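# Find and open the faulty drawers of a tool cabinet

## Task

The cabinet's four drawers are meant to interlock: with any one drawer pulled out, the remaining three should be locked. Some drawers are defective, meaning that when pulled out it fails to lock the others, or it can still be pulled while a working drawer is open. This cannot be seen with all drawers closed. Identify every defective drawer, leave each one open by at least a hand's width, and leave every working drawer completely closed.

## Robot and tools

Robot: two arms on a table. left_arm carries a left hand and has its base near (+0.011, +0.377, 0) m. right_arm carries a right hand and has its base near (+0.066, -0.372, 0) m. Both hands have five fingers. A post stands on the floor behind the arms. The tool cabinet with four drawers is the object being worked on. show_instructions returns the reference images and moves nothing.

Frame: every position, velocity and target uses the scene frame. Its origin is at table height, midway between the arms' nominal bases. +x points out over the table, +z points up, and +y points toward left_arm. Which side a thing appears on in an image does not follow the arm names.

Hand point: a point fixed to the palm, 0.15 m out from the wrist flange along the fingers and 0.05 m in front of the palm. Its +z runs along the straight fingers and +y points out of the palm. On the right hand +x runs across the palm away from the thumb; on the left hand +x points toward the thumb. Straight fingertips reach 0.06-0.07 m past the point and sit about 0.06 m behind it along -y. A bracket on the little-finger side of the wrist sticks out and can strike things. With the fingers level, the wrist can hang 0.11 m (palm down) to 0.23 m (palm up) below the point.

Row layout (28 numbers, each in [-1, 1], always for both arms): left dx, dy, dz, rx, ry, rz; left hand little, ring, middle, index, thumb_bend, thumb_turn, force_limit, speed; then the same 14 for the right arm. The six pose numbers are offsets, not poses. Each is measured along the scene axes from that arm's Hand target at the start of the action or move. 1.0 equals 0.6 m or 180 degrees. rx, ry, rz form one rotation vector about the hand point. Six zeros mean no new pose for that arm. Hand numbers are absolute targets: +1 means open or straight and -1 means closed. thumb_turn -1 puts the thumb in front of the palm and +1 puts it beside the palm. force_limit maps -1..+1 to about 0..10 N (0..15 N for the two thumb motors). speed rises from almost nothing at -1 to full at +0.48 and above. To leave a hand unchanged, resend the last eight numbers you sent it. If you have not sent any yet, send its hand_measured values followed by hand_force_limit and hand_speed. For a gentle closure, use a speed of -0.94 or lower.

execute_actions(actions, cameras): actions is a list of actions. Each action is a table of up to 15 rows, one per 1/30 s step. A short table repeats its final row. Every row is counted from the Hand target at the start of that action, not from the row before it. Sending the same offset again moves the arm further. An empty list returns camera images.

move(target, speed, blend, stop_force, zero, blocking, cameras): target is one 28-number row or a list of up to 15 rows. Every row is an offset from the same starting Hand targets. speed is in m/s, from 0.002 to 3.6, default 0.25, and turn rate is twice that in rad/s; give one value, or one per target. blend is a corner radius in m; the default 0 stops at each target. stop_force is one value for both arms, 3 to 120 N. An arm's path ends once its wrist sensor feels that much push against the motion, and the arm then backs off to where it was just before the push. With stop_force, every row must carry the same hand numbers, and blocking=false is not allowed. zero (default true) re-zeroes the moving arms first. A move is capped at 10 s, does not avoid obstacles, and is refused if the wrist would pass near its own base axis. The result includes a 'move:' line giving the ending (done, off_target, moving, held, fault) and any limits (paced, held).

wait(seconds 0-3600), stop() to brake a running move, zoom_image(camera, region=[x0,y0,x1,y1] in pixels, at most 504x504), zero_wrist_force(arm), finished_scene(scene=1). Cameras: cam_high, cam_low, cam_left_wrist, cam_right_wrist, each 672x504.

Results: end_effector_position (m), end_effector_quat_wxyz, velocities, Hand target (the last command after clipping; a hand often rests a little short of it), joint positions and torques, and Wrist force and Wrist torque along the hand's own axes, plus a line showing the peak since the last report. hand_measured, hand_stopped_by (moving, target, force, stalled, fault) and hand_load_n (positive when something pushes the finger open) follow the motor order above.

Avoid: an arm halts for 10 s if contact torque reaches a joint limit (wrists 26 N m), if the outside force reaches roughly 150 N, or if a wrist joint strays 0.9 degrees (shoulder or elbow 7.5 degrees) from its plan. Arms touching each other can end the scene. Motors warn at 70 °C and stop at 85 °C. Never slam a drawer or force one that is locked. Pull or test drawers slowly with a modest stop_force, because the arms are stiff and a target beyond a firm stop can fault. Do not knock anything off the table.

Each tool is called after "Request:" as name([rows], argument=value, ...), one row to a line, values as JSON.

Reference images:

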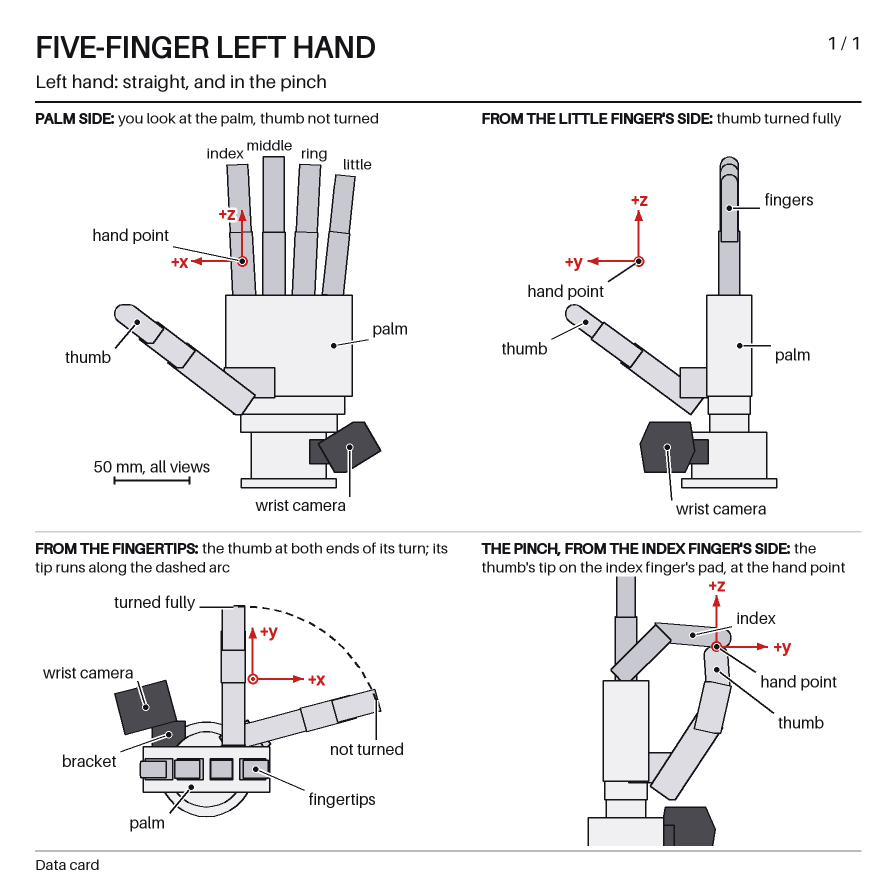

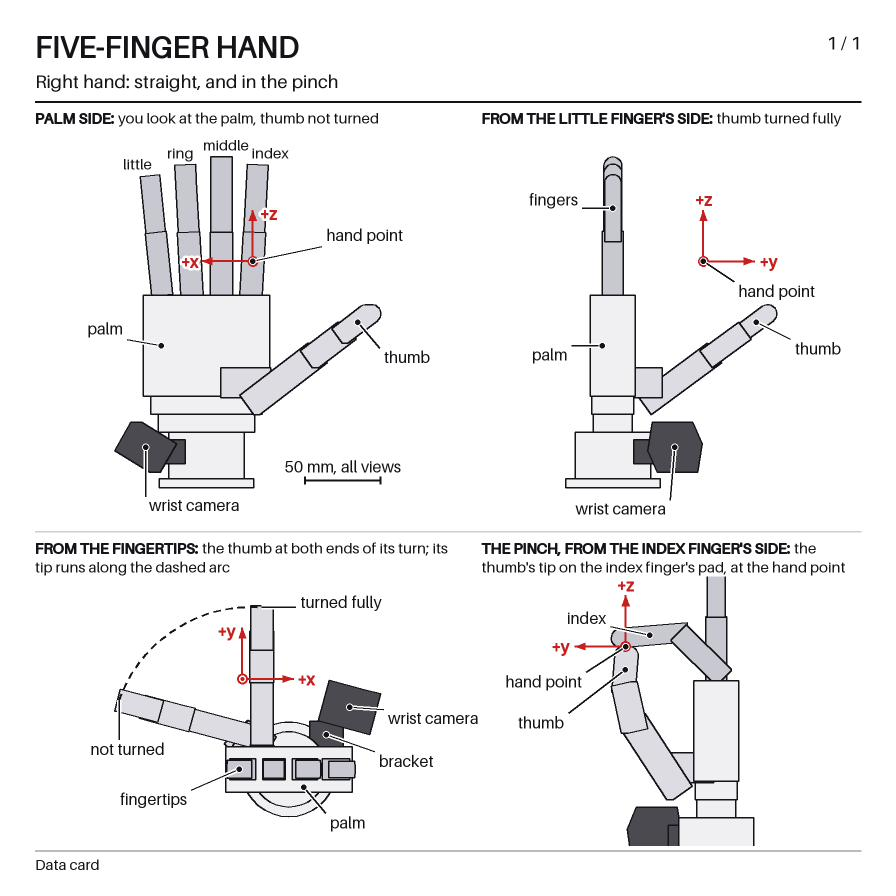

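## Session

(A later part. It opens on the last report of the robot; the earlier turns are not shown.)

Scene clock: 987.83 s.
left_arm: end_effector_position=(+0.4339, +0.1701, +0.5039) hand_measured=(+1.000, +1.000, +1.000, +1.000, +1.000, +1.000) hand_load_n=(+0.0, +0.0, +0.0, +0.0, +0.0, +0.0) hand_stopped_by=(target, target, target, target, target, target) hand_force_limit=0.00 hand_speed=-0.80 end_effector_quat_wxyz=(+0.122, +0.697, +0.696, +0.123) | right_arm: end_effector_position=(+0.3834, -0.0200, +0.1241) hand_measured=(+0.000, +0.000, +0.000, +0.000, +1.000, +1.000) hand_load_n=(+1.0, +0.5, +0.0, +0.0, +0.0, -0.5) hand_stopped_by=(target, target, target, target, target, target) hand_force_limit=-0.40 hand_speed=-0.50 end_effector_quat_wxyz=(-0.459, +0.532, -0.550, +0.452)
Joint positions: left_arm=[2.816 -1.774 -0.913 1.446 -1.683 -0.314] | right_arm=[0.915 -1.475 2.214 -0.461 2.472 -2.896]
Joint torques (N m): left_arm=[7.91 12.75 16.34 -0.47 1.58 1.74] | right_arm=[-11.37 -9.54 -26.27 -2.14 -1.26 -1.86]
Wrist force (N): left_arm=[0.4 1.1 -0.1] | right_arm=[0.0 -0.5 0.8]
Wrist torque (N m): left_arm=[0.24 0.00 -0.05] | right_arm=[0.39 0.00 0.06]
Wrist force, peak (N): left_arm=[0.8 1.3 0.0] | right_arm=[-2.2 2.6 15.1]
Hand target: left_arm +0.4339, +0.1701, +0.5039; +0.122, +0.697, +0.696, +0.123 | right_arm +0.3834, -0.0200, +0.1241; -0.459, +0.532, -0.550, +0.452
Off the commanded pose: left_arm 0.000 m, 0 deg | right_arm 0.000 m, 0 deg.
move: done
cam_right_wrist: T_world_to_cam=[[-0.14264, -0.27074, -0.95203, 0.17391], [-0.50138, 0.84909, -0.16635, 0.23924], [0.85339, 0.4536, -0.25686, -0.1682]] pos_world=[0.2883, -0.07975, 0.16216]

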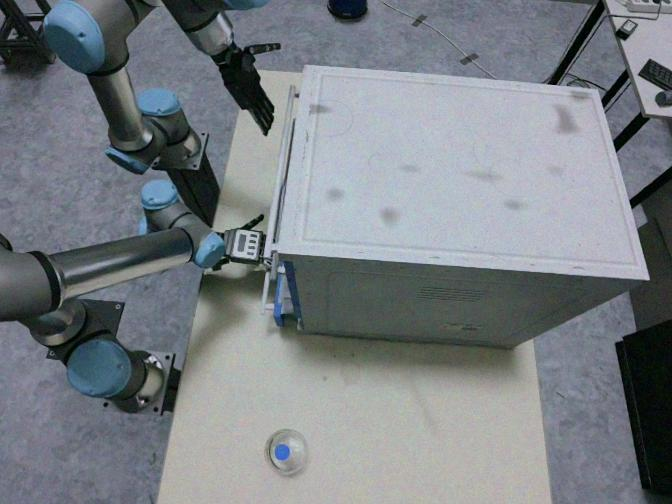

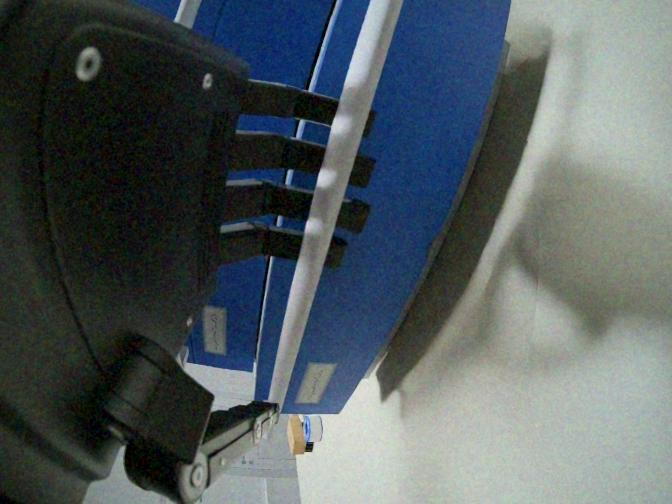

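Request:
move([
  [-0.17,0.2,0.03,0,0,0,1,1,1,1,1,1,0,-0.8,-0.06,0,0,0,0,0,0,0,0,0,1,1,-0.4,-0.5],
  [-0.17,0.2,0.03,0,0,0,1,1,1,1,1,1,0,-0.8,-0.117,0,0,0,0,0,0,0,0,0,1,1,-0.4,-0.5],
], speed=[0.08,0.03], blend=0.01)

Request:
move([
  [0,0,0,0,0,0,1,1,1,1,1,1,0,-0.8,0.007,0,0,0,0,0,0,0,0,0,1,1,-0.4,-0.5],
  [0,0,0,0,0,0,1,1,1,1,1,1,0,-0.8,0.007,0,0.083,0,0,0,0,0,0,0,1,1,-0.4,-0.5],
  [0,0,0,0,0,0,1,1,1,1,1,1,0,-0.8,-0.06,0,0.15,0,0,0,0,0,0,0,1,1,-0.4,-0.5],
  [0,0,0,0,0,0,1,1,1,1,1,1,0,-0.8,0.045,0,0.438,0,0,0,0.6,0.6,0.6,0.6,1,1,-0.4,-0.5],
], speed=[0.03,0.06,0.15,0.2], blend=[0,0.01,0.02,0], cameras=["cam_high","cam_left_wrist","cam_right_wrist"])

Scene clock: 1034.77 s.
left_arm: end_effector_position=(+0.3319, +0.2901, +0.5219) hand_measured=(+1.000, +1.000, +1.000, +1.000, +1.000, +1.000) hand_load_n=(+0.5, +0.0, +0.0, +0.0, +0.0, +0.0) hand_stopped_by=(target, target, target, target, target, target) hand_force_limit=0.00 hand_speed=-0.80 end_effector_quat_wxyz=(+0.122, +0.697, +0.696, +0.123) | right_arm: end_effector_position=(+0.3131, -0.0200, +0.1241) hand_measured=(+0.000, +0.000, +0.000, +0.000, +1.000, +1.000) hand_load_n=(+1.0, +1.0, +0.0, +0.0, +0.0, -0.5) hand_stopped_by=(target, target, target, target, target, target) hand_force_limit=-0.40 hand_speed=-0.50 end_effector_quat_wxyz=(-0.459, +0.532, -0.550, +0.452) end_effector_velocity=(+0.001, -0.001, -0.001) end_effector_angular_velocity=(-0.003, +0.001, +0.000)
Joint positions: left_arm=[3.236 -1.38 -1.253 1.409 -1.542 0.082] | right_arm=[1.115 -1.471 2.221 -0.372 2.661 -2.778]
Joint velocities: left_arm=[within noise] | right_arm=[-0.005 0 0.001 -0.003 -0.004 -0.004]
Joint torques (N m): left_arm=[-8.62 -4.79 23.83 -0.18 -1.71 -2.47] | right_arm=[-10.1 -16.24 -23.96 -1.97 -1.45 -1.67]
Wrist force (N): left_arm=[0.6 0.7 0.0] | right_arm=[0.1 -1.3 1.1]
Wrist torque (N m): left_arm=[0.17 -0.04 0.11] | right_arm=[0.42 0.00 0.02]
Wrist force, peak (N): left_arm=[-0.1 1.7 0.2] | right_arm=[0.3 1.5 9.7]
Hand target: left_arm +0.3319, +0.2901, +0.5219; +0.122, +0.697, +0.696, +0.123 | right_arm +0.3132, -0.0200, +0.1241; -0.459, +0.532, -0.550, +0.452
Off the commanded pose: left_arm 0.000 m, 0 deg | right_arm 0.000 m, 0 deg.
move: done

Scene clock: 1038.40 s.
left_arm: end_effector_position=(+0.3319, +0.2901, +0.5219) hand_measured=(+1.000, +1.000, +1.000, +1.000, +1.000, +1.000) hand_load_n=(+0.0, +0.0, +0.0, +0.0, +0.0, +0.0) hand_stopped_by=(target, target, target, target, target, target) hand_force_limit=0.00 hand_speed=-0.80 end_effector_quat_wxyz=(+0.122, +0.697, +0.696, +0.123) | right_arm: end_effector_position=(+0.3402, -0.0200, +0.3869) hand_measured=(+0.600, +0.600, +0.600, +0.600, +1.000, +1.000) hand_load_n=(+0.0, +0.0, +0.0, +0.0, +0.0, +0.0) hand_stopped_by=(target, target, target, target, target, target) hand_force_limit=-0.40 hand_speed=-0.50 end_effector_quat_wxyz=(-0.459, +0.532, -0.550, +0.452)
Joint positions: left_arm=[3.236 -1.38 -1.253 1.409 -1.542 0.082] | right_arm=[1.034 -1.725 1.725 0.329 2.585 -2.834]
Joint torques (N m): left_arm=[-8.22 -4.59 23.67 -0.27 -1.53 -2.48] | right_arm=[12.18 -17.92 -32.01 2.23 -0.15 -1.71]
Wrist force (N): left_arm=[0.5 0.3 0.0] | right_arm=[-0.4 0.2 -0.7]
Wrist torque (N m): left_arm=[0.12 -0.03 0.12] | right_arm=[0.51 0.13 0.05]
Wrist force, peak (N): left_arm=[1.0 0.8 0.0] | right_arm=[-1.2 0.5 -1.5]
Hand target: left_arm +0.3319, +0.2901, +0.5219; +0.122, +0.697, +0.696, +0.123 | right_arm +0.3402, -0.0200, +0.3869; -0.459, +0.532, -0.550, +0.452
Off the commanded pose: left_arm 0.000 m, 0 deg | right_arm 0.000 m, 0 deg.
move: done
cam_left_wrist: T_world_to_cam=[[-0.91472, 0.27086, -0.29986, 0.37757], [0.06141, 0.82665, 0.55936, -0.54675], [0.39938, 0.49324, -0.77279, 0.24326]] pos_world=[0.2818, 0.22971, 0.60703]
cam_right_wrist: T_world_to_cam=[[-0.14267, -0.27086, -0.95199, 0.41793], [-0.50141, 0.84905, -0.16643, 0.26133], [0.85337, 0.45359, -0.25695, -0.06379]] pos_world=[0.2451, -0.07975, 0.42496]

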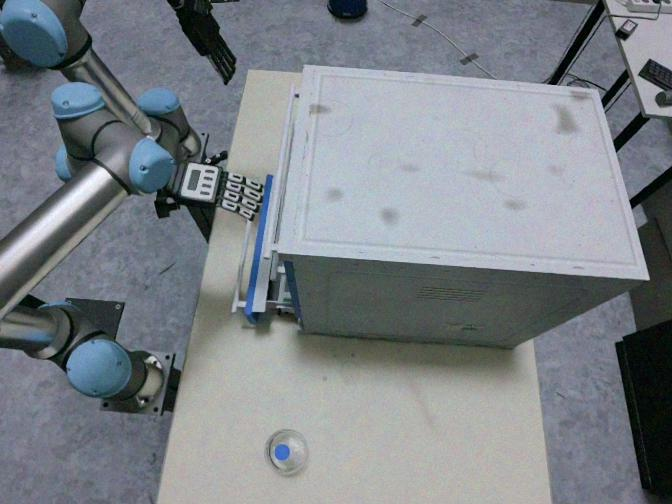

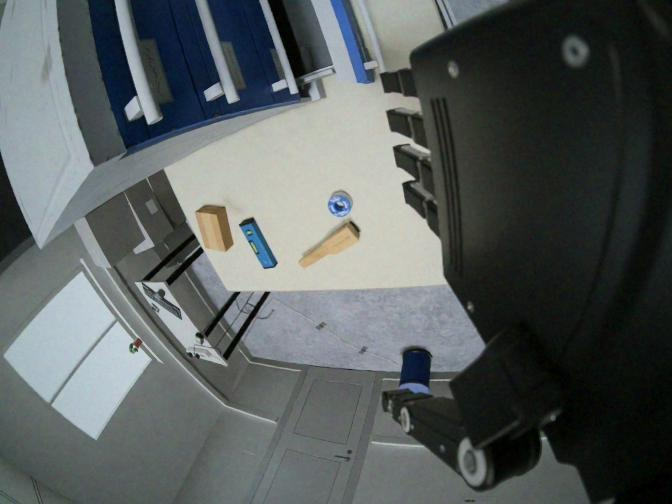

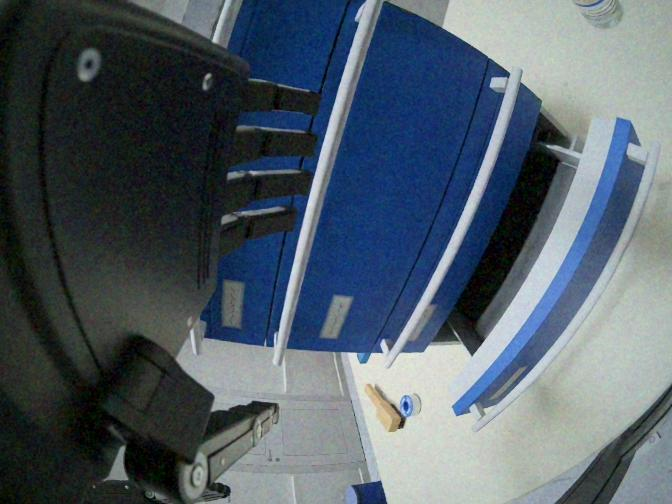

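Request:
move(target=[0,0,0,0,0,0,1,1,1,1,1,1,0,-0.8,0.1067,0,0.0,0,0,0,0.6,0.6,0.6,0.6,1,1,-0.4,-0.5], speed=0.05, stop_force=5, cameras=["cam_high","cam_left_wrist","cam_right_wrist"])

Scene clock: 1048.30 s.
left_arm: end_effector_position=(+0.3319, +0.2901, +0.5219) hand_measured=(+1.000, +1.000, +1.000, +1.000, +1.000, +1.000) hand_load_n=(+0.0, +0.0, +0.0, +0.0, +0.0, +0.0) hand_stopped_by=(target, target, target, target, target, target) hand_force_limit=0.00 hand_speed=-0.80 end_effector_quat_wxyz=(+0.122, +0.697, +0.696, +0.123) | right_arm: end_effector_position=(+0.4042, -0.0200, +0.3869) hand_measured=(+0.600, +0.600, +0.600, +0.600, +1.000, +1.000) hand_load_n=(+0.0, +0.0, +0.0, +0.0, +0.0, +0.0) hand_stopped_by=(target, target, target, target, target, target) hand_force_limit=-0.40 hand_speed=-0.50 end_effector_quat_wxyz=(-0.459, +0.532, -0.550, +0.452)
Joint positions: left_arm=[3.236 -1.38 -1.253 1.409 -1.542 0.082] | right_arm=[0.862 -1.705 1.703 0.263 2.421 -2.918]
Joint torques (N m): left_arm=[-8.27 -4.81 24.01 -0.08 -1.49 -2.35] | right_arm=[11.97 -24.1 -8.83 1.87 1.81 1.5]
Wrist force (N): left_arm=[0.6 0.8 0.1] | right_arm=[-0.6 0.1 -0.9]
Wrist torque (N m): left_arm=[0.18 -0.04 0.11] | right_arm=[0.50 0.15 0.14]
Wrist force, peak (N): left_arm=[0.9 0.9 -0.1] | right_arm=[-0.4 0.3 -1.3]
Hand target: left_arm +0.3319, +0.2901, +0.5219; +0.122, +0.697, +0.696, +0.123 | right_arm +0.4042, -0.0200, +0.3869; -0.459, +0.532, -0.550, +0.452
Off the commanded pose: left_arm 0.000 m, 0 deg | right_arm 0.000 m, 0 deg.
move: done
cam_left_wrist: T_world_to_cam=[[-0.91472, 0.27086, -0.29986, 0.37757], [0.06141, 0.82665, 0.55936, -0.54675], [0.39938, 0.49324, -0.77279, 0.24326]] pos_world=[0.2818, 0.22971, 0.60703]
cam_right_wrist: T_world_to_cam=[[-0.14259, -0.27082, -0.95201, 0.42705], [-0.5014, 0.84906, -0.16644, 0.29342], [0.85339, 0.4536, -0.25686, -0.11845]] pos_world=[0.3091, -0.07975, 0.42496]

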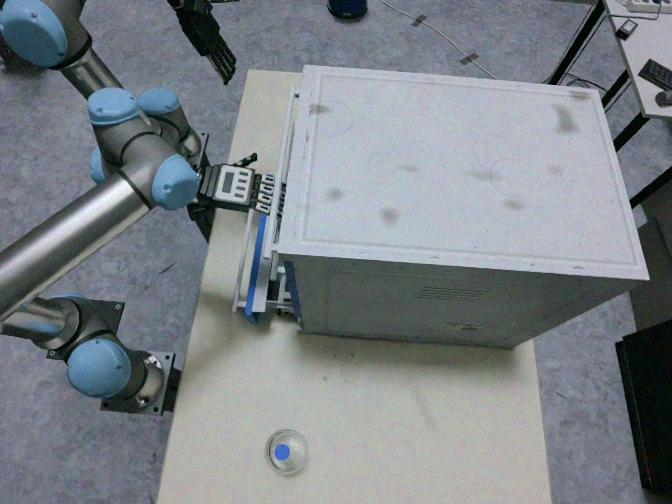

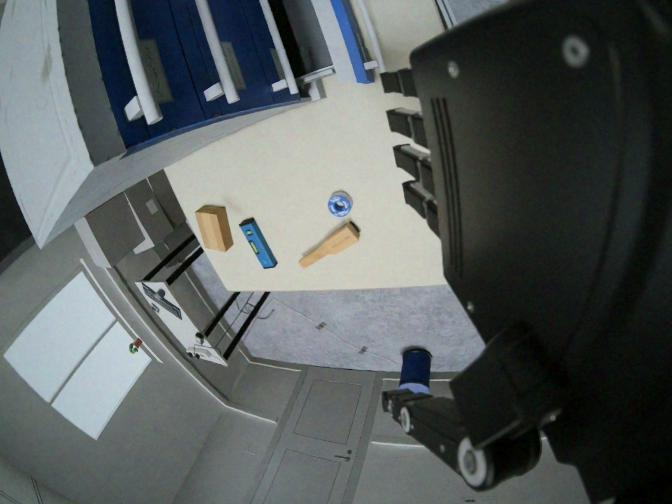

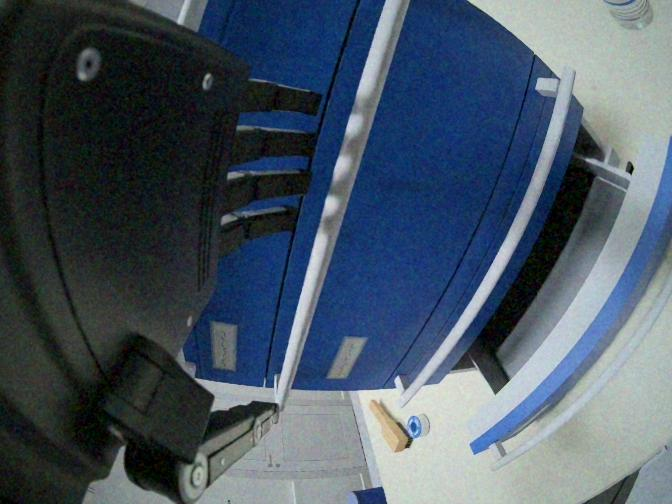

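Request:
move([
  [0,0,0,0,0,0,1,1,1,1,1,1,0,-0.8,0,0,0,0,0,0,0.45,0.45,0.45,0.45,1,1,-0.4,-0.5],
  [0,0,0,0,0,0,1,1,1,1,1,1,0,-0.8,0.0117,0,-0.0067,0,0,0,0.3,0.3,0.3,0.3,1,1,-0.4,-0.5],
  [0,0,0,0,0,0,1,1,1,1,1,1,0,-0.8,0.03,0,-0.015,0,0,0,0.15,0.15,0.15,0.15,1,1,-0.4,-0.5],
  [0,0,0,0,0,0,1,1,1,1,1,1,0,-0.8,0.049,0,-0.0233,0,0,0,0,0,0,0,1,1,-0.4,-0.5],
  [0,0,0,0,0,0,1,1,1,1,1,1,0,-0.8,0.063,0,-0.0267,0,0,0,0,0,0,0,1,1,-0.4,-0.5],
], speed=0.04)

Request:
move([
  [0,0,0,0,0,0,1,1,1,1,1,1,0,-0.8,-0.07,0,0,0,0,0,0,0,0,0,1,1,-0.4,-0.5],
], speed=0.01, stop_force=38, cameras=["cam_high","cam_left_wrist","cam_right_wrist"])

Scene clock: 1078.93 s.
left_arm: end_effector_position=(+0.3319, +0.2901, +0.5219) hand_measured=(+1.000, +1.000, +1.000, +1.000, +1.000, +1.000) hand_load_n=(+0.5, +0.0, +0.0, +0.0, +0.0, +0.0) hand_stopped_by=(target, target, target, target, target, target) hand_force_limit=0.00 hand_speed=-0.80 end_effector_quat_wxyz=(+0.122, +0.697, +0.696, +0.123) | right_arm: end_effector_position=(+0.4422, -0.0199, +0.3708) hand_measured=(+0.004, +0.008, +0.006, +0.006, +1.000, +1.000) hand_load_n=(+0.0, +0.0, +0.0, +0.0, +0.0, -0.5) hand_stopped_by=(force, force, force, force, target, target) hand_force_limit=-0.40 hand_speed=-0.50 end_effector_quat_wxyz=(-0.459, +0.532, -0.550, +0.452)
Joint positions: left_arm=[3.236 -1.38 -1.253 1.409 -1.542 0.082] | right_arm=[0.775 -1.676 1.717 0.197 2.336 -2.949]
Joint torques (N m): left_arm=[-7.86 -4.91 23.26 -0.23 -1.49 -2.31] | right_arm=[15.11 -24.54 -28.13 1.9 2.21 1.02]
Wrist force (N): left_arm=[0.7 0.9 -0.1] | right_arm=[-0.6 0.5 -0.4]
Wrist torque (N m): left_arm=[0.19 -0.06 0.12] | right_arm=[0.59 0.14 0.19]
Wrist force, peak (N): left_arm=[1.0 0.7 0.0] | right_arm=[-0.5 -19.2 21.9]
Hand target: left_arm +0.3319, +0.2901, +0.5219; +0.122, +0.697, +0.696, +0.123 | right_arm +0.4420, -0.0200, +0.3709; -0.459, +0.532, -0.550, +0.452
Off the commanded pose: left_arm 0.000 m, 0 deg | right_arm 0.000 m, 0 deg.
move: done

Scene clock: 1084.27 s.
left_arm: end_effector_position=(+0.3319, +0.2901, +0.5219) hand_measured=(+1.000, +1.000, +1.000, +1.000, +1.000, +1.000) hand_load_n=(+0.0, +0.0, +0.0, +0.0, -0.5, +0.0) hand_stopped_by=(target, target, target, target, target, target) hand_force_limit=0.00 hand_speed=-0.80 end_effector_quat_wxyz=(+0.122, +0.697, +0.696, +0.123) | right_arm: end_effector_position=(+0.4000, -0.0200, +0.3709) hand_measured=(+0.004, +0.008, +0.008, +0.006, +1.000, +1.000) hand_load_n=(+5.0, +4.0, +1.5, +1.5, +0.0, +0.0) hand_stopped_by=(force, force, force, force, target, target) hand_force_limit=-0.40 hand_speed=-0.50 end_effector_quat_wxyz=(-0.459, +0.532, -0.550, +0.452)
Joint positions: left_arm=[3.236 -1.38 -1.253 1.409 -1.542 0.082] | right_arm=[0.873 -1.707 1.746 0.226 2.431 -2.914]
Joint torques (N m): left_arm=[-7.7 -4.28 23.28 -0.26 -1.53 -2.15] | right_arm=[-7.66 -10.05 -26.16 -1.44 -0.84 -1.35]
Wrist force (N): left_arm=[0.5 0.6 0.1] | right_arm=[-1.6 4.2 15.9]
Wrist torque (N m): left_arm=[0.15 -0.03 0.11] | right_arm=[0.19 -0.48 0.17]
Wrist force, peak (N): left_arm=[0.9 0.8 -0.3] | right_arm=[-2.8 4.1 28.0]
Hand target: left_arm +0.3319, +0.2901, +0.5219; +0.122, +0.697, +0.696, +0.123 | right_arm +0.4000, -0.0200, +0.3709; -0.459, +0.532, -0.550, +0.452
Off the commanded pose: left_arm 0.000 m, 0 deg | right_arm 0.000 m, 0 deg.
move: done
cam_left_wrist: T_world_to_cam=[[-0.91472, 0.27086, -0.29986, 0.37757], [0.06141, 0.82665, 0.55936, -0.54675], [0.39938, 0.49324, -0.77279, 0.24326]] pos_world=[0.2818, 0.22971, 0.60703]
cam_right_wrist: T_world_to_cam=[[-0.14259, -0.27082, -0.95201, 0.41121], [-0.5014, 0.84906, -0.16644, 0.28865], [0.85339, 0.4536, -0.25686, -0.11897]] pos_world=[0.3049, -0.07975, 0.40896]

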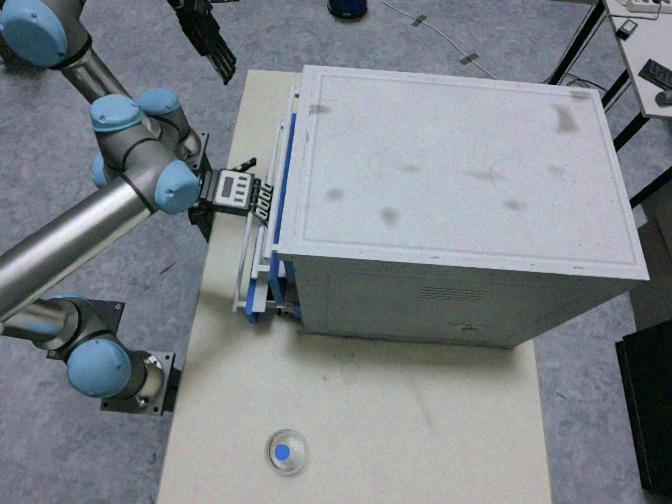

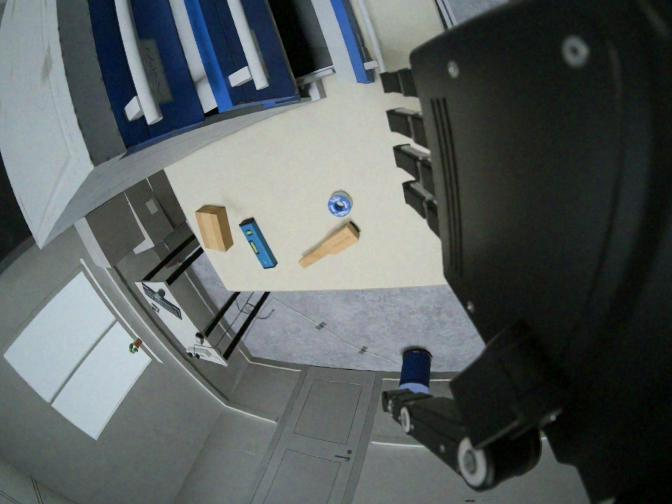

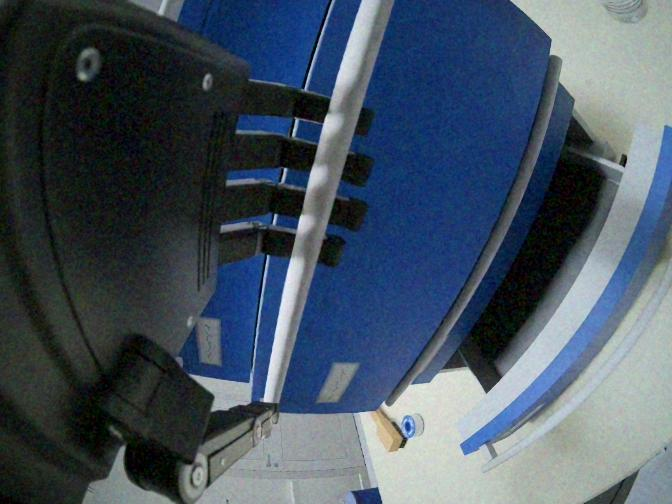

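Request:
move(target=[0,0,0,0,0,0,1,1,1,1,1,1,0,-0.8,0.007,0,0,0,0,0,0,0,0,0,1,1,-0.4,-0.5], speed=0.03)

Request:
move(target=[0,0,0,0,0,0,1,1,1,1,1,1,0,-0.8,0.09,0,0,0,0,0,0,0,0,0,1,1,-0.4,-0.5], speed=0.015, stop_force=45, cameras=["cam_high","cam_left_wrist","cam_right_wrist"])

Scene clock: 1111.30 s.
left_arm: end_effector_position=(+0.3319, +0.2901, +0.5219) hand_measured=(+1.000, +1.000, +1.000, +1.000, +1.000, +1.000) hand_load_n=(-0.5, +0.0, +0.0, +0.0, +0.0, +0.0) hand_stopped_by=(target, target, target, target, target, target) hand_force_limit=0.00 hand_speed=-0.80 end_effector_quat_wxyz=(+0.122, +0.697, +0.696, +0.123) | right_arm: end_effector_position=(+0.4043, -0.0199, +0.3709) hand_measured=(+0.004, +0.008, +0.006, +0.006, +1.000, +1.000) hand_load_n=(+0.0, +0.0, +0.0, +0.0, +0.0, +0.0) hand_stopped_by=(force, force, force, force, target, target) hand_force_limit=-0.40 hand_speed=-0.50 end_effector_quat_wxyz=(-0.459, +0.532, -0.550, +0.452)
Joint positions: left_arm=[3.236 -1.38 -1.253 1.409 -1.542 0.082] | right_arm=[0.862 -1.705 1.743 0.222 2.421 -2.918]
Joint torques (N m): left_arm=[-7.78 -4.46 23.12 -0.23 -1.43 -2.15] | right_arm=[12.55 -20.24 -17.22 1.52 1.92 1.35]
Wrist force (N): left_arm=[0.3 0.9 0.0] | right_arm=[-0.3 0.7 -0.8]
Wrist torque (N m): left_arm=[0.19 0.01 0.10] | right_arm=[0.61 0.09 0.23]
Wrist force, peak (N): left_arm=[0.9 0.7 0.1] | right_arm=[-1.6 4.4 15.9]
Hand target: left_arm +0.3319, +0.2901, +0.5219; +0.122, +0.697, +0.696, +0.123 | right_arm +0.4042, -0.0200, +0.3709; -0.459, +0.532, -0.550, +0.452
Off the commanded pose: left_arm 0.000 m, 0 deg | right_arm 0.000 m, 0 deg.
move: done

Scene clock: 1115.40 s.
left_arm: end_effector_position=(+0.3319, +0.2901, +0.5219) hand_measured=(+1.000, +1.000, +1.000, +1.000, +1.000, +1.000) hand_load_n=(+0.0, +0.0, +0.0, +0.0, +0.0, +0.0) hand_stopped_by=(target, target, target, target, target, target) hand_force_limit=0.00 hand_speed=-0.80 end_effector_quat_wxyz=(+0.122, +0.697, +0.696, +0.123) | right_arm: end_effector_position=(+0.4498, -0.0200, +0.3709) hand_measured=(+0.004, +0.008, +0.006, +0.004, +1.000, +1.000) hand_load_n=(-2.0, -7.0, -5.0, -9.0, +0.0, +0.0) hand_stopped_by=(force, force, force, force, target, target) hand_force_limit=-0.40 hand_speed=-0.50 end_effector_quat_wxyz=(-0.459, +0.532, -0.550, +0.452)
Joint positions: left_arm=[3.236 -1.38 -1.253 1.409 -1.542 0.082] | right_arm=[0.759 -1.669 1.71 0.193 2.32 -2.955]
Joint torques (N m): left_arm=[-7.95 -4.22 24.13 -0.22 -1.52 -2.07] | right_arm=[0.76 -10.71 -6.76 -0.68 0.35 1.62]
Wrist force (N): left_arm=[0.8 0.7 0.1] | right_arm=[1.3 -8.4 -43.8]
Wrist torque (N m): left_arm=[0.17 -0.06 0.13] | right_arm=[1.69 1.07 0.01]
Wrist force, peak (N): left_arm=[0.8 1.0 -0.1] | right_arm=[1.4 -8.3 -66.4]
Hand target: left_arm +0.3319, +0.2901, +0.5219; +0.122, +0.697, +0.696, +0.123 | right_arm +0.4498, -0.0200, +0.3709; -0.459, +0.532, -0.550, +0.452 (not the last commanded pose)
Off the commanded pose: left_arm 0.000 m, 0 deg | right_arm 0.008 m, 0 deg.
move: contact (right_arm)
cam_left_wrist: T_world_to_cam=[[-0.91472, 0.27086, -0.29986, 0.37757], [0.06141, 0.82665, 0.55936, -0.54675], [0.39938, 0.49324, -0.77279, 0.24326]] pos_world=[0.2818, 0.22971, 0.60703]
cam_right_wrist: T_world_to_cam=[[-0.14267, -0.27086, -0.95199, 0.41833], [-0.50141, 0.84905, -0.16643, 0.31363], [0.85337, 0.45359, -0.25695, -0.16143]] pos_world=[0.3547, -0.07975, 0.40896]

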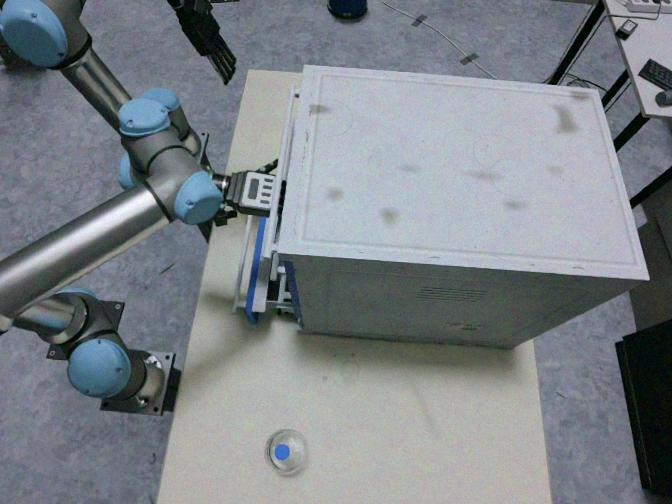

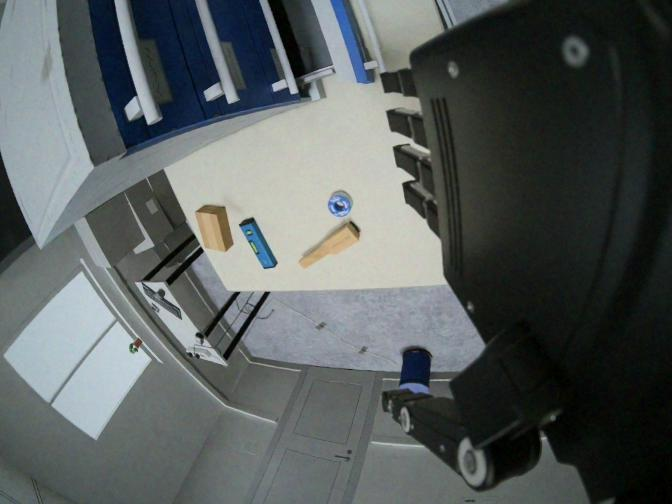

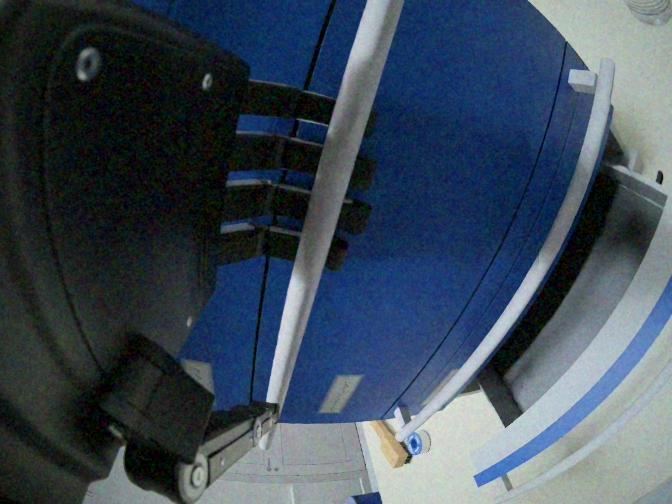

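Request:
move([
  [0,0,0,0,0,0,1,1,1,1,1,1,0,-0.8,-0.013,0,0,0,0,0,0,0,0,0,1,1,-0.4,-0.5],
  [0,0,0,0,0,0,1,1,1,1,1,1,0,-0.8,-0.027,0,0.0033,0,0,0,0.15,0.15,0.15,0.15,1,1,-0.4,-0.5],
  [0,0,0,0,0,0,1,1,1,1,1,1,0,-0.8,-0.046,0,0.0117,0,0,0,0.3,0.3,0.3,0.3,1,1,-0.4,-0.5],
  [0,0,0,0,0,0,1,1,1,1,1,1,0,-0.8,-0.0643,0,0.02,0,0,0,0.45,0.45,0.45,0.45,1,1,-0.4,-0.5],
  [0,0,0,0,0,0,1,1,1,1,1,1,0,-0.8,-0.076,0,0.0267,0,0,0,0.6,0.6,0.6,0.6,1,1,-0.4,-0.5],
  [0,0,0,0,0,0,1,1,1,1,1,1,0,-0.8,-0.2,0,0.0267,0,0,0,0.6,0.6,0.6,0.6,1,1,-0.4,-0.5],
  [0,0,0,0,0,0,1,1,1,1,1,1,0,-0.8,-0.183,0,-0.178,0,0,0,0,0,0,0,1,1,-0.4,-0.5],
], speed=[0.03,0.04,0.04,0.04,0.04,0.15,0.15], cameras=["cam_right_wrist"])

Request:
move([
  [0,0,0,0,0,0,1,1,1,1,1,1,0,-0.8,0.172,0,0,0,0,0,0,0,0,0,1,1,-0.4,-0.5],
  [0,0,0,0,0,0,1,1,1,1,1,1,0,-0.8,0.172,0,-0.07,0,0,0,0,0,0,0,1,1,-0.4,-0.5],
], speed=[0.08,0.03], stop_force=7, cameras=["cam_high","cam_right_wrist"])

Scene clock: 1151.33 s.
left_arm: end_effector_position=(+0.3319, +0.2901, +0.5219) hand_measured=(+1.000, +1.000, +1.000, +1.000, +1.000, +1.000) hand_load_n=(+0.0, +0.0, +0.0, +0.0, +0.0, +0.0) hand_stopped_by=(target, target, target, target, target, target) hand_force_limit=0.00 hand_speed=-0.80 end_effector_quat_wxyz=(+0.122, +0.697, +0.696, +0.123) | right_arm: end_effector_position=(+0.3400, -0.0200, +0.2641) hand_measured=(+0.000, +0.000, +0.000, +0.000, +1.000, +1.000) hand_load_n=(+0.0, +0.0, +0.0, +0.0, +0.0, -0.5) hand_stopped_by=(target, target, target, target, target, target) hand_force_limit=-0.40 hand_speed=-0.50 end_effector_quat_wxyz=(-0.459, +0.532, -0.550, +0.452)
Joint positions: left_arm=[3.236 -1.38 -1.253 1.409 -1.542 0.082] | right_arm=[1.035 -1.676 2.001 0.003 2.586 -2.834]
Joint torques (N m): left_arm=[-7.4 -3.99 23.32 -0.32 -1.37 -1.92] | right_arm=[12.6 -23.9 -22.91 -1.94 1.83 1.51]
Wrist force (N): left_arm=[0.8 0.7 0.1] | right_arm=[-0.5 0.0 -0.6]
Wrist torque (N m): left_arm=[0.17 -0.06 0.12] | right_arm=[0.47 0.12 0.19]
Wrist force, peak (N): left_arm=[0.9 0.8 -0.2] | right_arm=[1.3 -8.5 -44.0]
Hand target: left_arm +0.3319, +0.2901, +0.5219; +0.122, +0.697, +0.696, +0.123 | right_arm +0.3400, -0.0200, +0.2641; -0.459, +0.532, -0.550, +0.452
Off the commanded pose: left_arm 0.000 m, 0 deg | right_arm 0.000 m, 0 deg.
move: done
cam_right_wrist: T_world_to_cam=[[-0.14259, -0.27082, -0.95201, 0.30099], [-0.5014, 0.84906, -0.16644, 0.2408], [0.85339, 0.4536, -0.25686, -0.0952]] pos_world=[0.2449, -0.07975, 0.30216]

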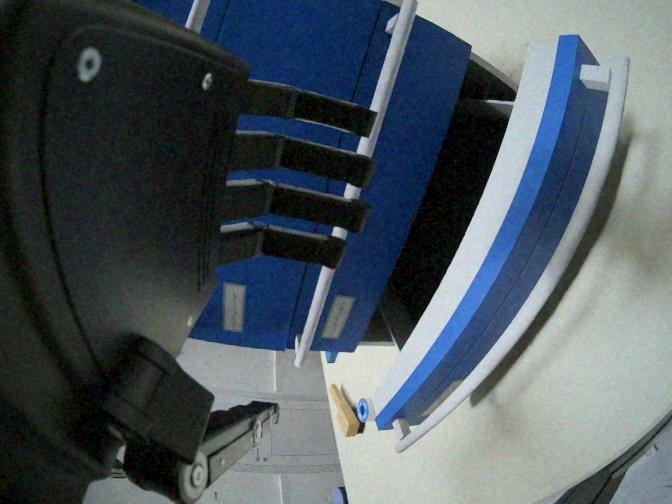

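Scene clock: 1153.87 s.
left_arm: end_effector_position=(+0.3319, +0.2901, +0.5219) hand_measured=(+1.000, +1.000, +1.000, +1.000, +1.000, +1.000) hand_load_n=(+0.0, +0.0, +0.0, +0.0, +0.0, +0.0) hand_stopped_by=(target, target, target, target, target, target) hand_force_limit=0.00 hand_speed=-0.80 end_effector_quat_wxyz=(+0.122, +0.697, +0.696, +0.123) | right_arm: end_effector_position=(+0.4438, -0.0200, +0.2637) hand_measured=(+0.000, +0.000, +0.000, +0.000, +1.000, +1.000) hand_load_n=(-0.5, -3.0, -2.5, -5.0, +0.0, -0.5) hand_stopped_by=(target, target, target, target, target, target) hand_force_limit=-0.40 hand_speed=-0.50 end_effector_quat_wxyz=(-0.459, +0.532, -0.550, +0.452)
Joint positions: left_arm=[3.236 -1.38 -1.253 1.409 -1.542 0.082] | right_arm=[0.771 -1.627 1.951 -0.086 2.333 -2.951]
Joint torques (N m): left_arm=[-7.49 -4.17 23.55 -0.33 -1.45 -1.74] | right_arm=[10.29 -28.13 -35.6 -4.23 1.83 1.1]
Wrist force (N): left_arm=[0.7 0.6 -0.1] | right_arm=[0.4 7.3 -7.7]
Wrist torque (N m): left_arm=[0.17 -0.05 0.12] | right_arm=[0.85 0.25 0.34]
Wrist force, peak (N): left_arm=[0.7 0.9 -0.4] | right_arm=[-0.8 -3.4 -18.3]
Hand target: left_arm +0.3319, +0.2901, +0.5219; +0.122, +0.697, +0.696, +0.123 | right_arm +0.4438, -0.0200, +0.2637; -0.459, +0.532, -0.550, +0.452 (not the last commanded pose)
Off the commanded pose: left_arm 0.000 m, 0 deg | right_arm 0.042 m, 0 deg.
move: contact (right_arm); path passed 1 of 2 targets
cam_right_wrist: T_world_to_cam=[[-0.14262, -0.27082, -0.95201, 0.31541], [-0.50132, 0.8491, -0.16644, 0.29275], [0.85343, 0.45352, -0.25687, -0.18391]] pos_world=[0.3487, -0.07975, 0.30176]

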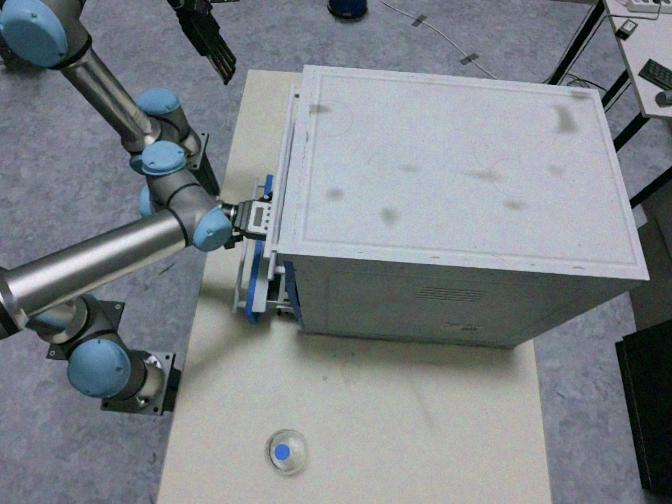

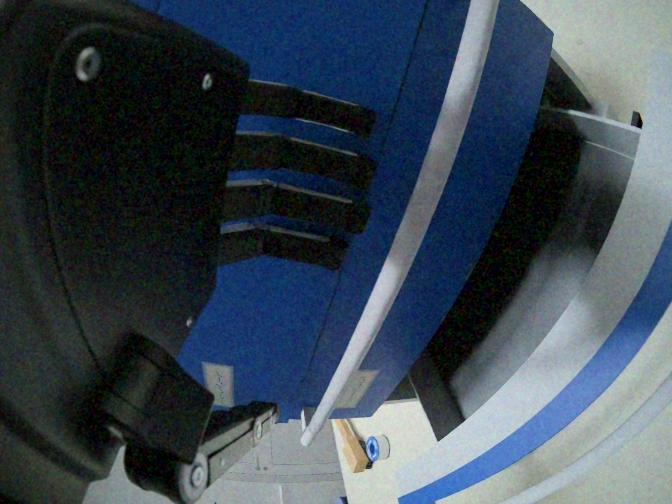

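Request:
move([
  [0,0,0,0,0,0,1,1,1,1,1,1,0,-0.8,-0.001,0,0,0,0,0,0,0,0,0,1,1,-0.4,-0.5],
  [0,0,0,0,0,0,1,1,1,1,1,1,0,-0.8,-0.0,0,-0.07,0,0,0,0,0,0,0,1,1,-0.4,-0.5],
], speed=[0.02,0.03], cameras=["cam_right_wrist"])

Request:
move([
  [0,0,0,0,0,0,1,1,1,1,1,1,0,-0.8,-0.07,0,0,0,0,0,0,0,0,0,1,1,-0.4,-0.5],
], speed=0.01, stop_force=38, cameras=["cam_high","cam_left_wrist","cam_right_wrist"])

Scene clock: 1165.10 s.
left_arm: end_effector_position=(+0.3319, +0.2901, +0.5219) hand_measured=(+1.000, +1.000, +1.000, +1.000, +1.000, +1.000) hand_load_n=(+0.0, +0.0, +0.0, +0.0, +0.0, +0.0) hand_stopped_by=(target, target, target, target, target, target) hand_force_limit=0.00 hand_speed=-0.80 end_effector_quat_wxyz=(+0.122, +0.697, +0.696, +0.123) | right_arm: end_effector_position=(+0.4437, -0.0200, +0.2215) hand_measured=(+0.000, +0.000, +0.000, +0.000, +1.000, +1.000) hand_load_n=(+0.0, -0.5, +0.0, -3.0, +0.0, +0.0) hand_stopped_by=(target, target, target, target, target, target) hand_force_limit=-0.40 hand_speed=-0.50 end_effector_quat_wxyz=(-0.459, +0.532, -0.550, +0.452) end_effector_velocity=(+0.000, +0.000, +0.001) end_effector_angular_velocity=(-0.003, +0.002, +0.000)
Joint positions: left_arm=[3.236 -1.38 -1.253 1.409 -1.542 0.082] | right_arm=[0.771 -1.586 2.028 -0.204 2.333 -2.951]
Joint velocities: left_arm=[within noise] | right_arm=[0 0 -0.003 0.006 0 -0.001]
Joint torques (N m): left_arm=[-7.39 -3.5 23.33 -0.22 -1.34 -1.74] | right_arm=[-16.67 -24.18 -31.12 1.07 -0.95 -1.98]
Wrist force (N): left_arm=[0.4 0.6 -0.1] | right_arm=[-2.1 -3.7 -15.5]
Wrist torque (N m): left_arm=[0.16 -0.01 0.11] | right_arm=[0.99 0.47 0.04]
Wrist force, peak (N): left_arm=[1.0 0.8 -0.3] | right_arm=[-1.2 -4.4 -16.9]
Hand target: left_arm +0.3319, +0.2901, +0.5219; +0.122, +0.697, +0.696, +0.123 | right_arm +0.4438, -0.0200, +0.2217; -0.459, +0.532, -0.550, +0.452
Off the commanded pose: left_arm 0.000 m, 0 deg | right_arm 0.000 m, 0 deg.
move: done
cam_right_wrist: T_world_to_cam=[[-0.14282, -0.27105, -0.95191, 0.27525], [-0.50142, 0.84903, -0.16652, 0.28573], [0.85333, 0.45353, -0.25717, -0.19455]] pos_world=[0.3486, -0.07975, 0.25956]

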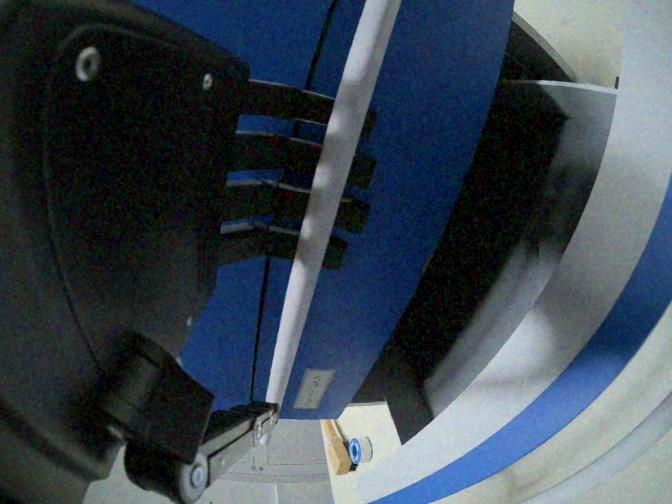

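Scene clock: 1166.97 s.
left_arm: end_effector_position=(+0.3319, +0.2901, +0.5219) hand_measured=(+1.000, +1.000, +1.000, +1.000, +1.000, +1.000) hand_load_n=(+0.0, +0.0, +0.0, +0.0, +0.0, +0.0) hand_stopped_by=(target, target, target, target, target, target) hand_force_limit=0.00 hand_speed=-0.80 end_effector_quat_wxyz=(+0.122, +0.697, +0.696, +0.123) | right_arm: end_effector_position=(+0.4356, -0.0200, +0.2217) hand_measured=(+0.000, +0.000, +0.000, +0.000, +1.000, +1.000) hand_load_n=(+2.5, +2.0, +0.0, +0.0, +0.0, -0.5) hand_stopped_by=(target, target, target, target, target, target) hand_force_limit=-0.40 hand_speed=-0.50 end_effector_quat_wxyz=(-0.459, +0.532, -0.550, +0.452)
Joint positions: left_arm=[3.236 -1.38 -1.253 1.409 -1.542 0.082] | right_arm=[0.789 -1.594 2.035 -0.2 2.35 -2.945]
Joint torques (N m): left_arm=[-7.61 -4.29 23.55 -0.24 -1.43 -1.67] | right_arm=[-11.06 -8.42 -29.05 -1.78 -1.01 -1.81]
Wrist force (N): left_arm=[0.7 0.8 0.1] | right_arm=[-1.3 -1.4 4.4]
Wrist torque (N m): left_arm=[0.18 -0.04 0.12] | right_arm=[0.27 -0.13 -0.04]
Wrist force, peak (N): left_arm=[1.0 0.7 -0.1] | right_arm=[-2.5 3.3 23.4]
Hand target: left_arm +0.3319, +0.2901, +0.5219; +0.122, +0.697, +0.696, +0.123 | right_arm +0.4356, -0.0200, +0.2217; -0.459, +0.532, -0.550, +0.452 (not the last commanded pose)
Off the commanded pose: left_arm 0.000 m, 0 deg | right_arm 0.034 m, 0 deg.
move: contact (right_arm)
cam_left_wrist: T_world_to_cam=[[-0.91472, 0.27086, -0.29986, 0.37757], [0.06141, 0.82665, 0.55936, -0.54675], [0.39938, 0.49324, -0.77279, 0.24326]] pos_world=[0.2818, 0.22971, 0.60703]
cam_right_wrist: T_world_to_cam=[[-0.14262, -0.27082, -0.95201, 0.27427], [-0.50132, 0.8491, -0.16644, 0.2817], [0.85343, 0.45352, -0.25687, -0.18778]] pos_world=[0.3406, -0.07975, 0.25976]

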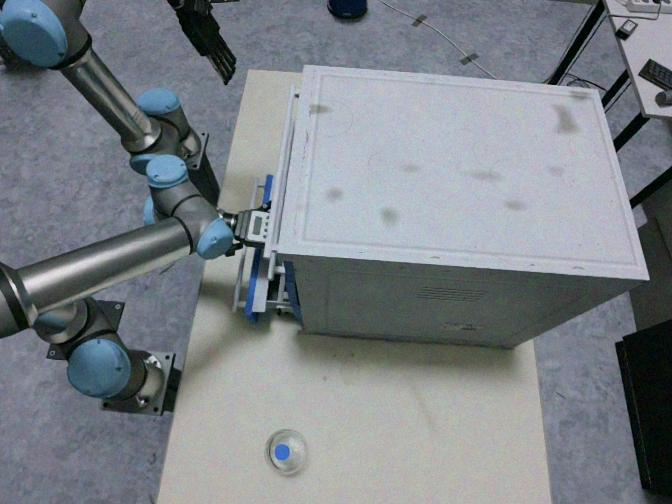

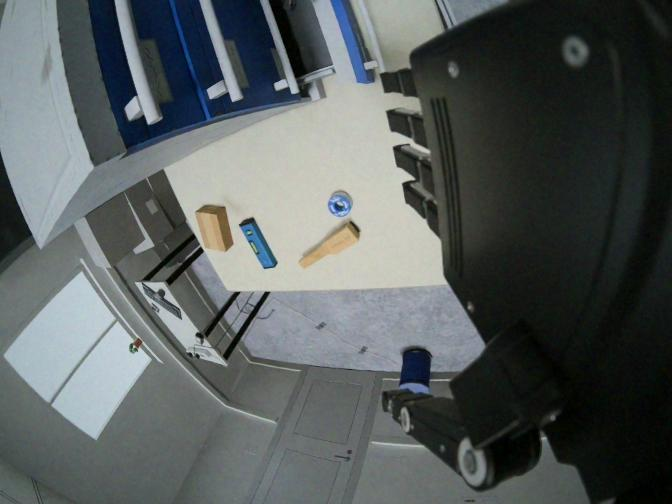

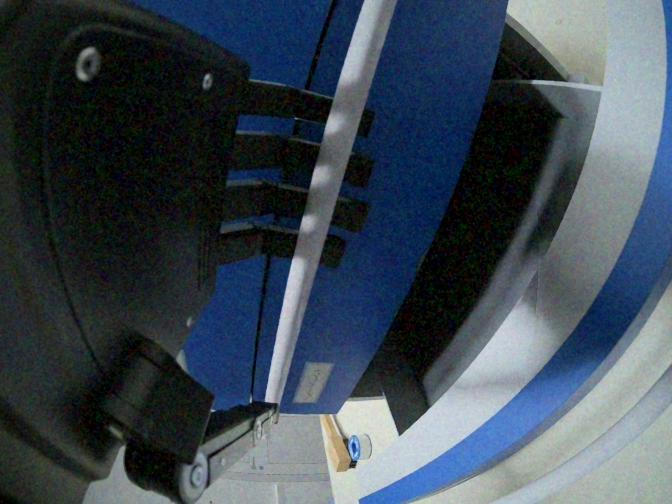

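Request:
move([
  [0,0,0,0,0,0,1,1,1,1,1,1,0,-0.8,-0.06,0,0,0,0,0,0,0,0,0,1,1,-0.4,-0.5],
], speed=0.01, stop_force=36, cameras=["cam_high","cam_left_wrist","cam_right_wrist"])

Scene clock: 1177.73 s.
left_arm: end_effector_position=(+0.3319, +0.2901, +0.5219) hand_measured=(+1.000, +1.000, +1.000, +1.000, +1.000, +1.000) hand_load_n=(+0.0, +0.0, -0.5, +0.0, +0.0, +0.0) hand_stopped_by=(target, target, target, target, target, target) hand_force_limit=0.00 hand_speed=-0.80 end_effector_quat_wxyz=(+0.122, +0.697, +0.696, +0.123) | right_arm: end_effector_position=(+0.3996, -0.0200, +0.2217) hand_measured=(+0.000, +0.000, +0.000, +0.000, +1.000, +1.000) hand_load_n=(+4.0, +4.5, +1.0, +1.0, +0.0, +0.0) hand_stopped_by=(target, target, target, target, target, target) hand_force_limit=-0.40 hand_speed=-0.50 end_effector_quat_wxyz=(-0.459, +0.532, -0.550, +0.452)
Joint positions: left_arm=[3.236 -1.38 -1.253 1.409 -1.542 0.082] | right_arm=[0.873 -1.619 2.061 -0.178 2.432 -2.914]
Joint torques (N m): left_arm=[-6.82 -4.16 23.17 -0.23 -1.33 -1.52] | right_arm=[-8.67 -9.69 -25.26 -1.24 -0.82 -1.44]
Wrist force (N): left_arm=[0.5 0.6 0.0] | right_arm=[-2.1 1.4 13.2]
Wrist torque (N m): left_arm=[0.16 -0.03 0.11] | right_arm=[0.07 -0.37 0.06]
Wrist force, peak (N): left_arm=[0.9 0.8 -0.1] | right_arm=[-2.5 4.9 25.2]
Hand target: left_arm +0.3319, +0.2901, +0.5219; +0.122, +0.697, +0.696, +0.123 | right_arm +0.3996, -0.0200, +0.2217; -0.459, +0.532, -0.550, +0.452
Off the commanded pose: left_arm 0.000 m, 0 deg | right_arm 0.000 m, 0 deg.
move: done
cam_left_wrist: T_world_to_cam=[[-0.91472, 0.27086, -0.29986, 0.37757], [0.06141, 0.82665, 0.55936, -0.54675], [0.39938, 0.49324, -0.77279, 0.24326]] pos_world=[0.2818, 0.22971, 0.60703]
cam_right_wrist: T_world_to_cam=[[-0.14262, -0.27082, -0.95201, 0.26914], [-0.50132, 0.8491, -0.16644, 0.26365], [0.85343, 0.45352, -0.25687, -0.15706]] pos_world=[0.3046, -0.07975, 0.25976]

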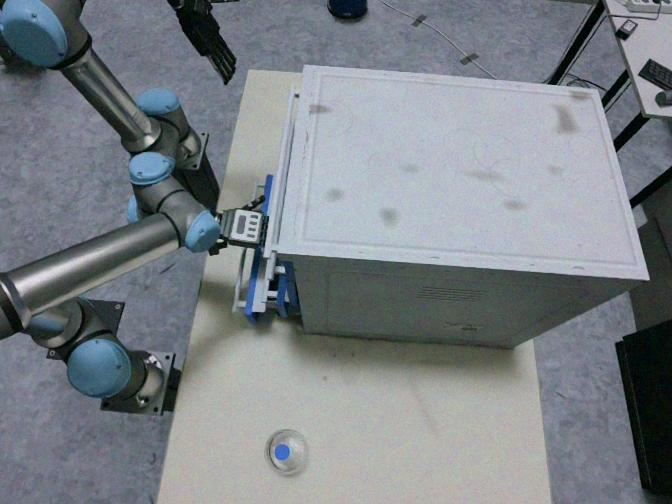

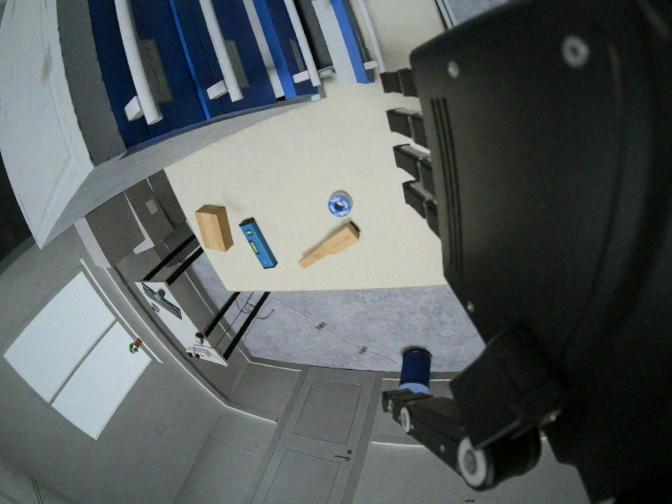

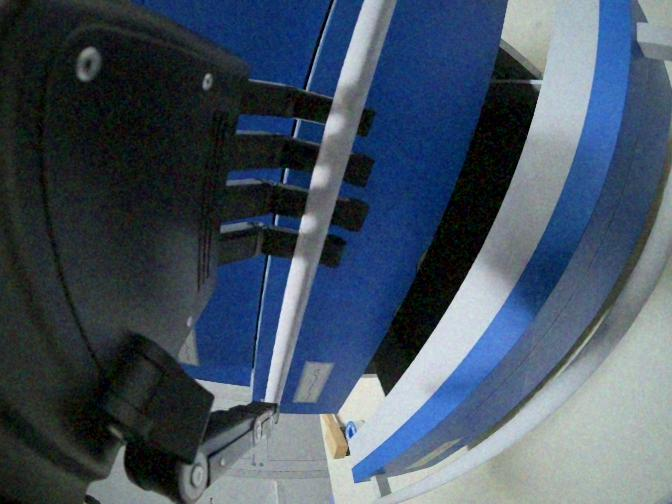

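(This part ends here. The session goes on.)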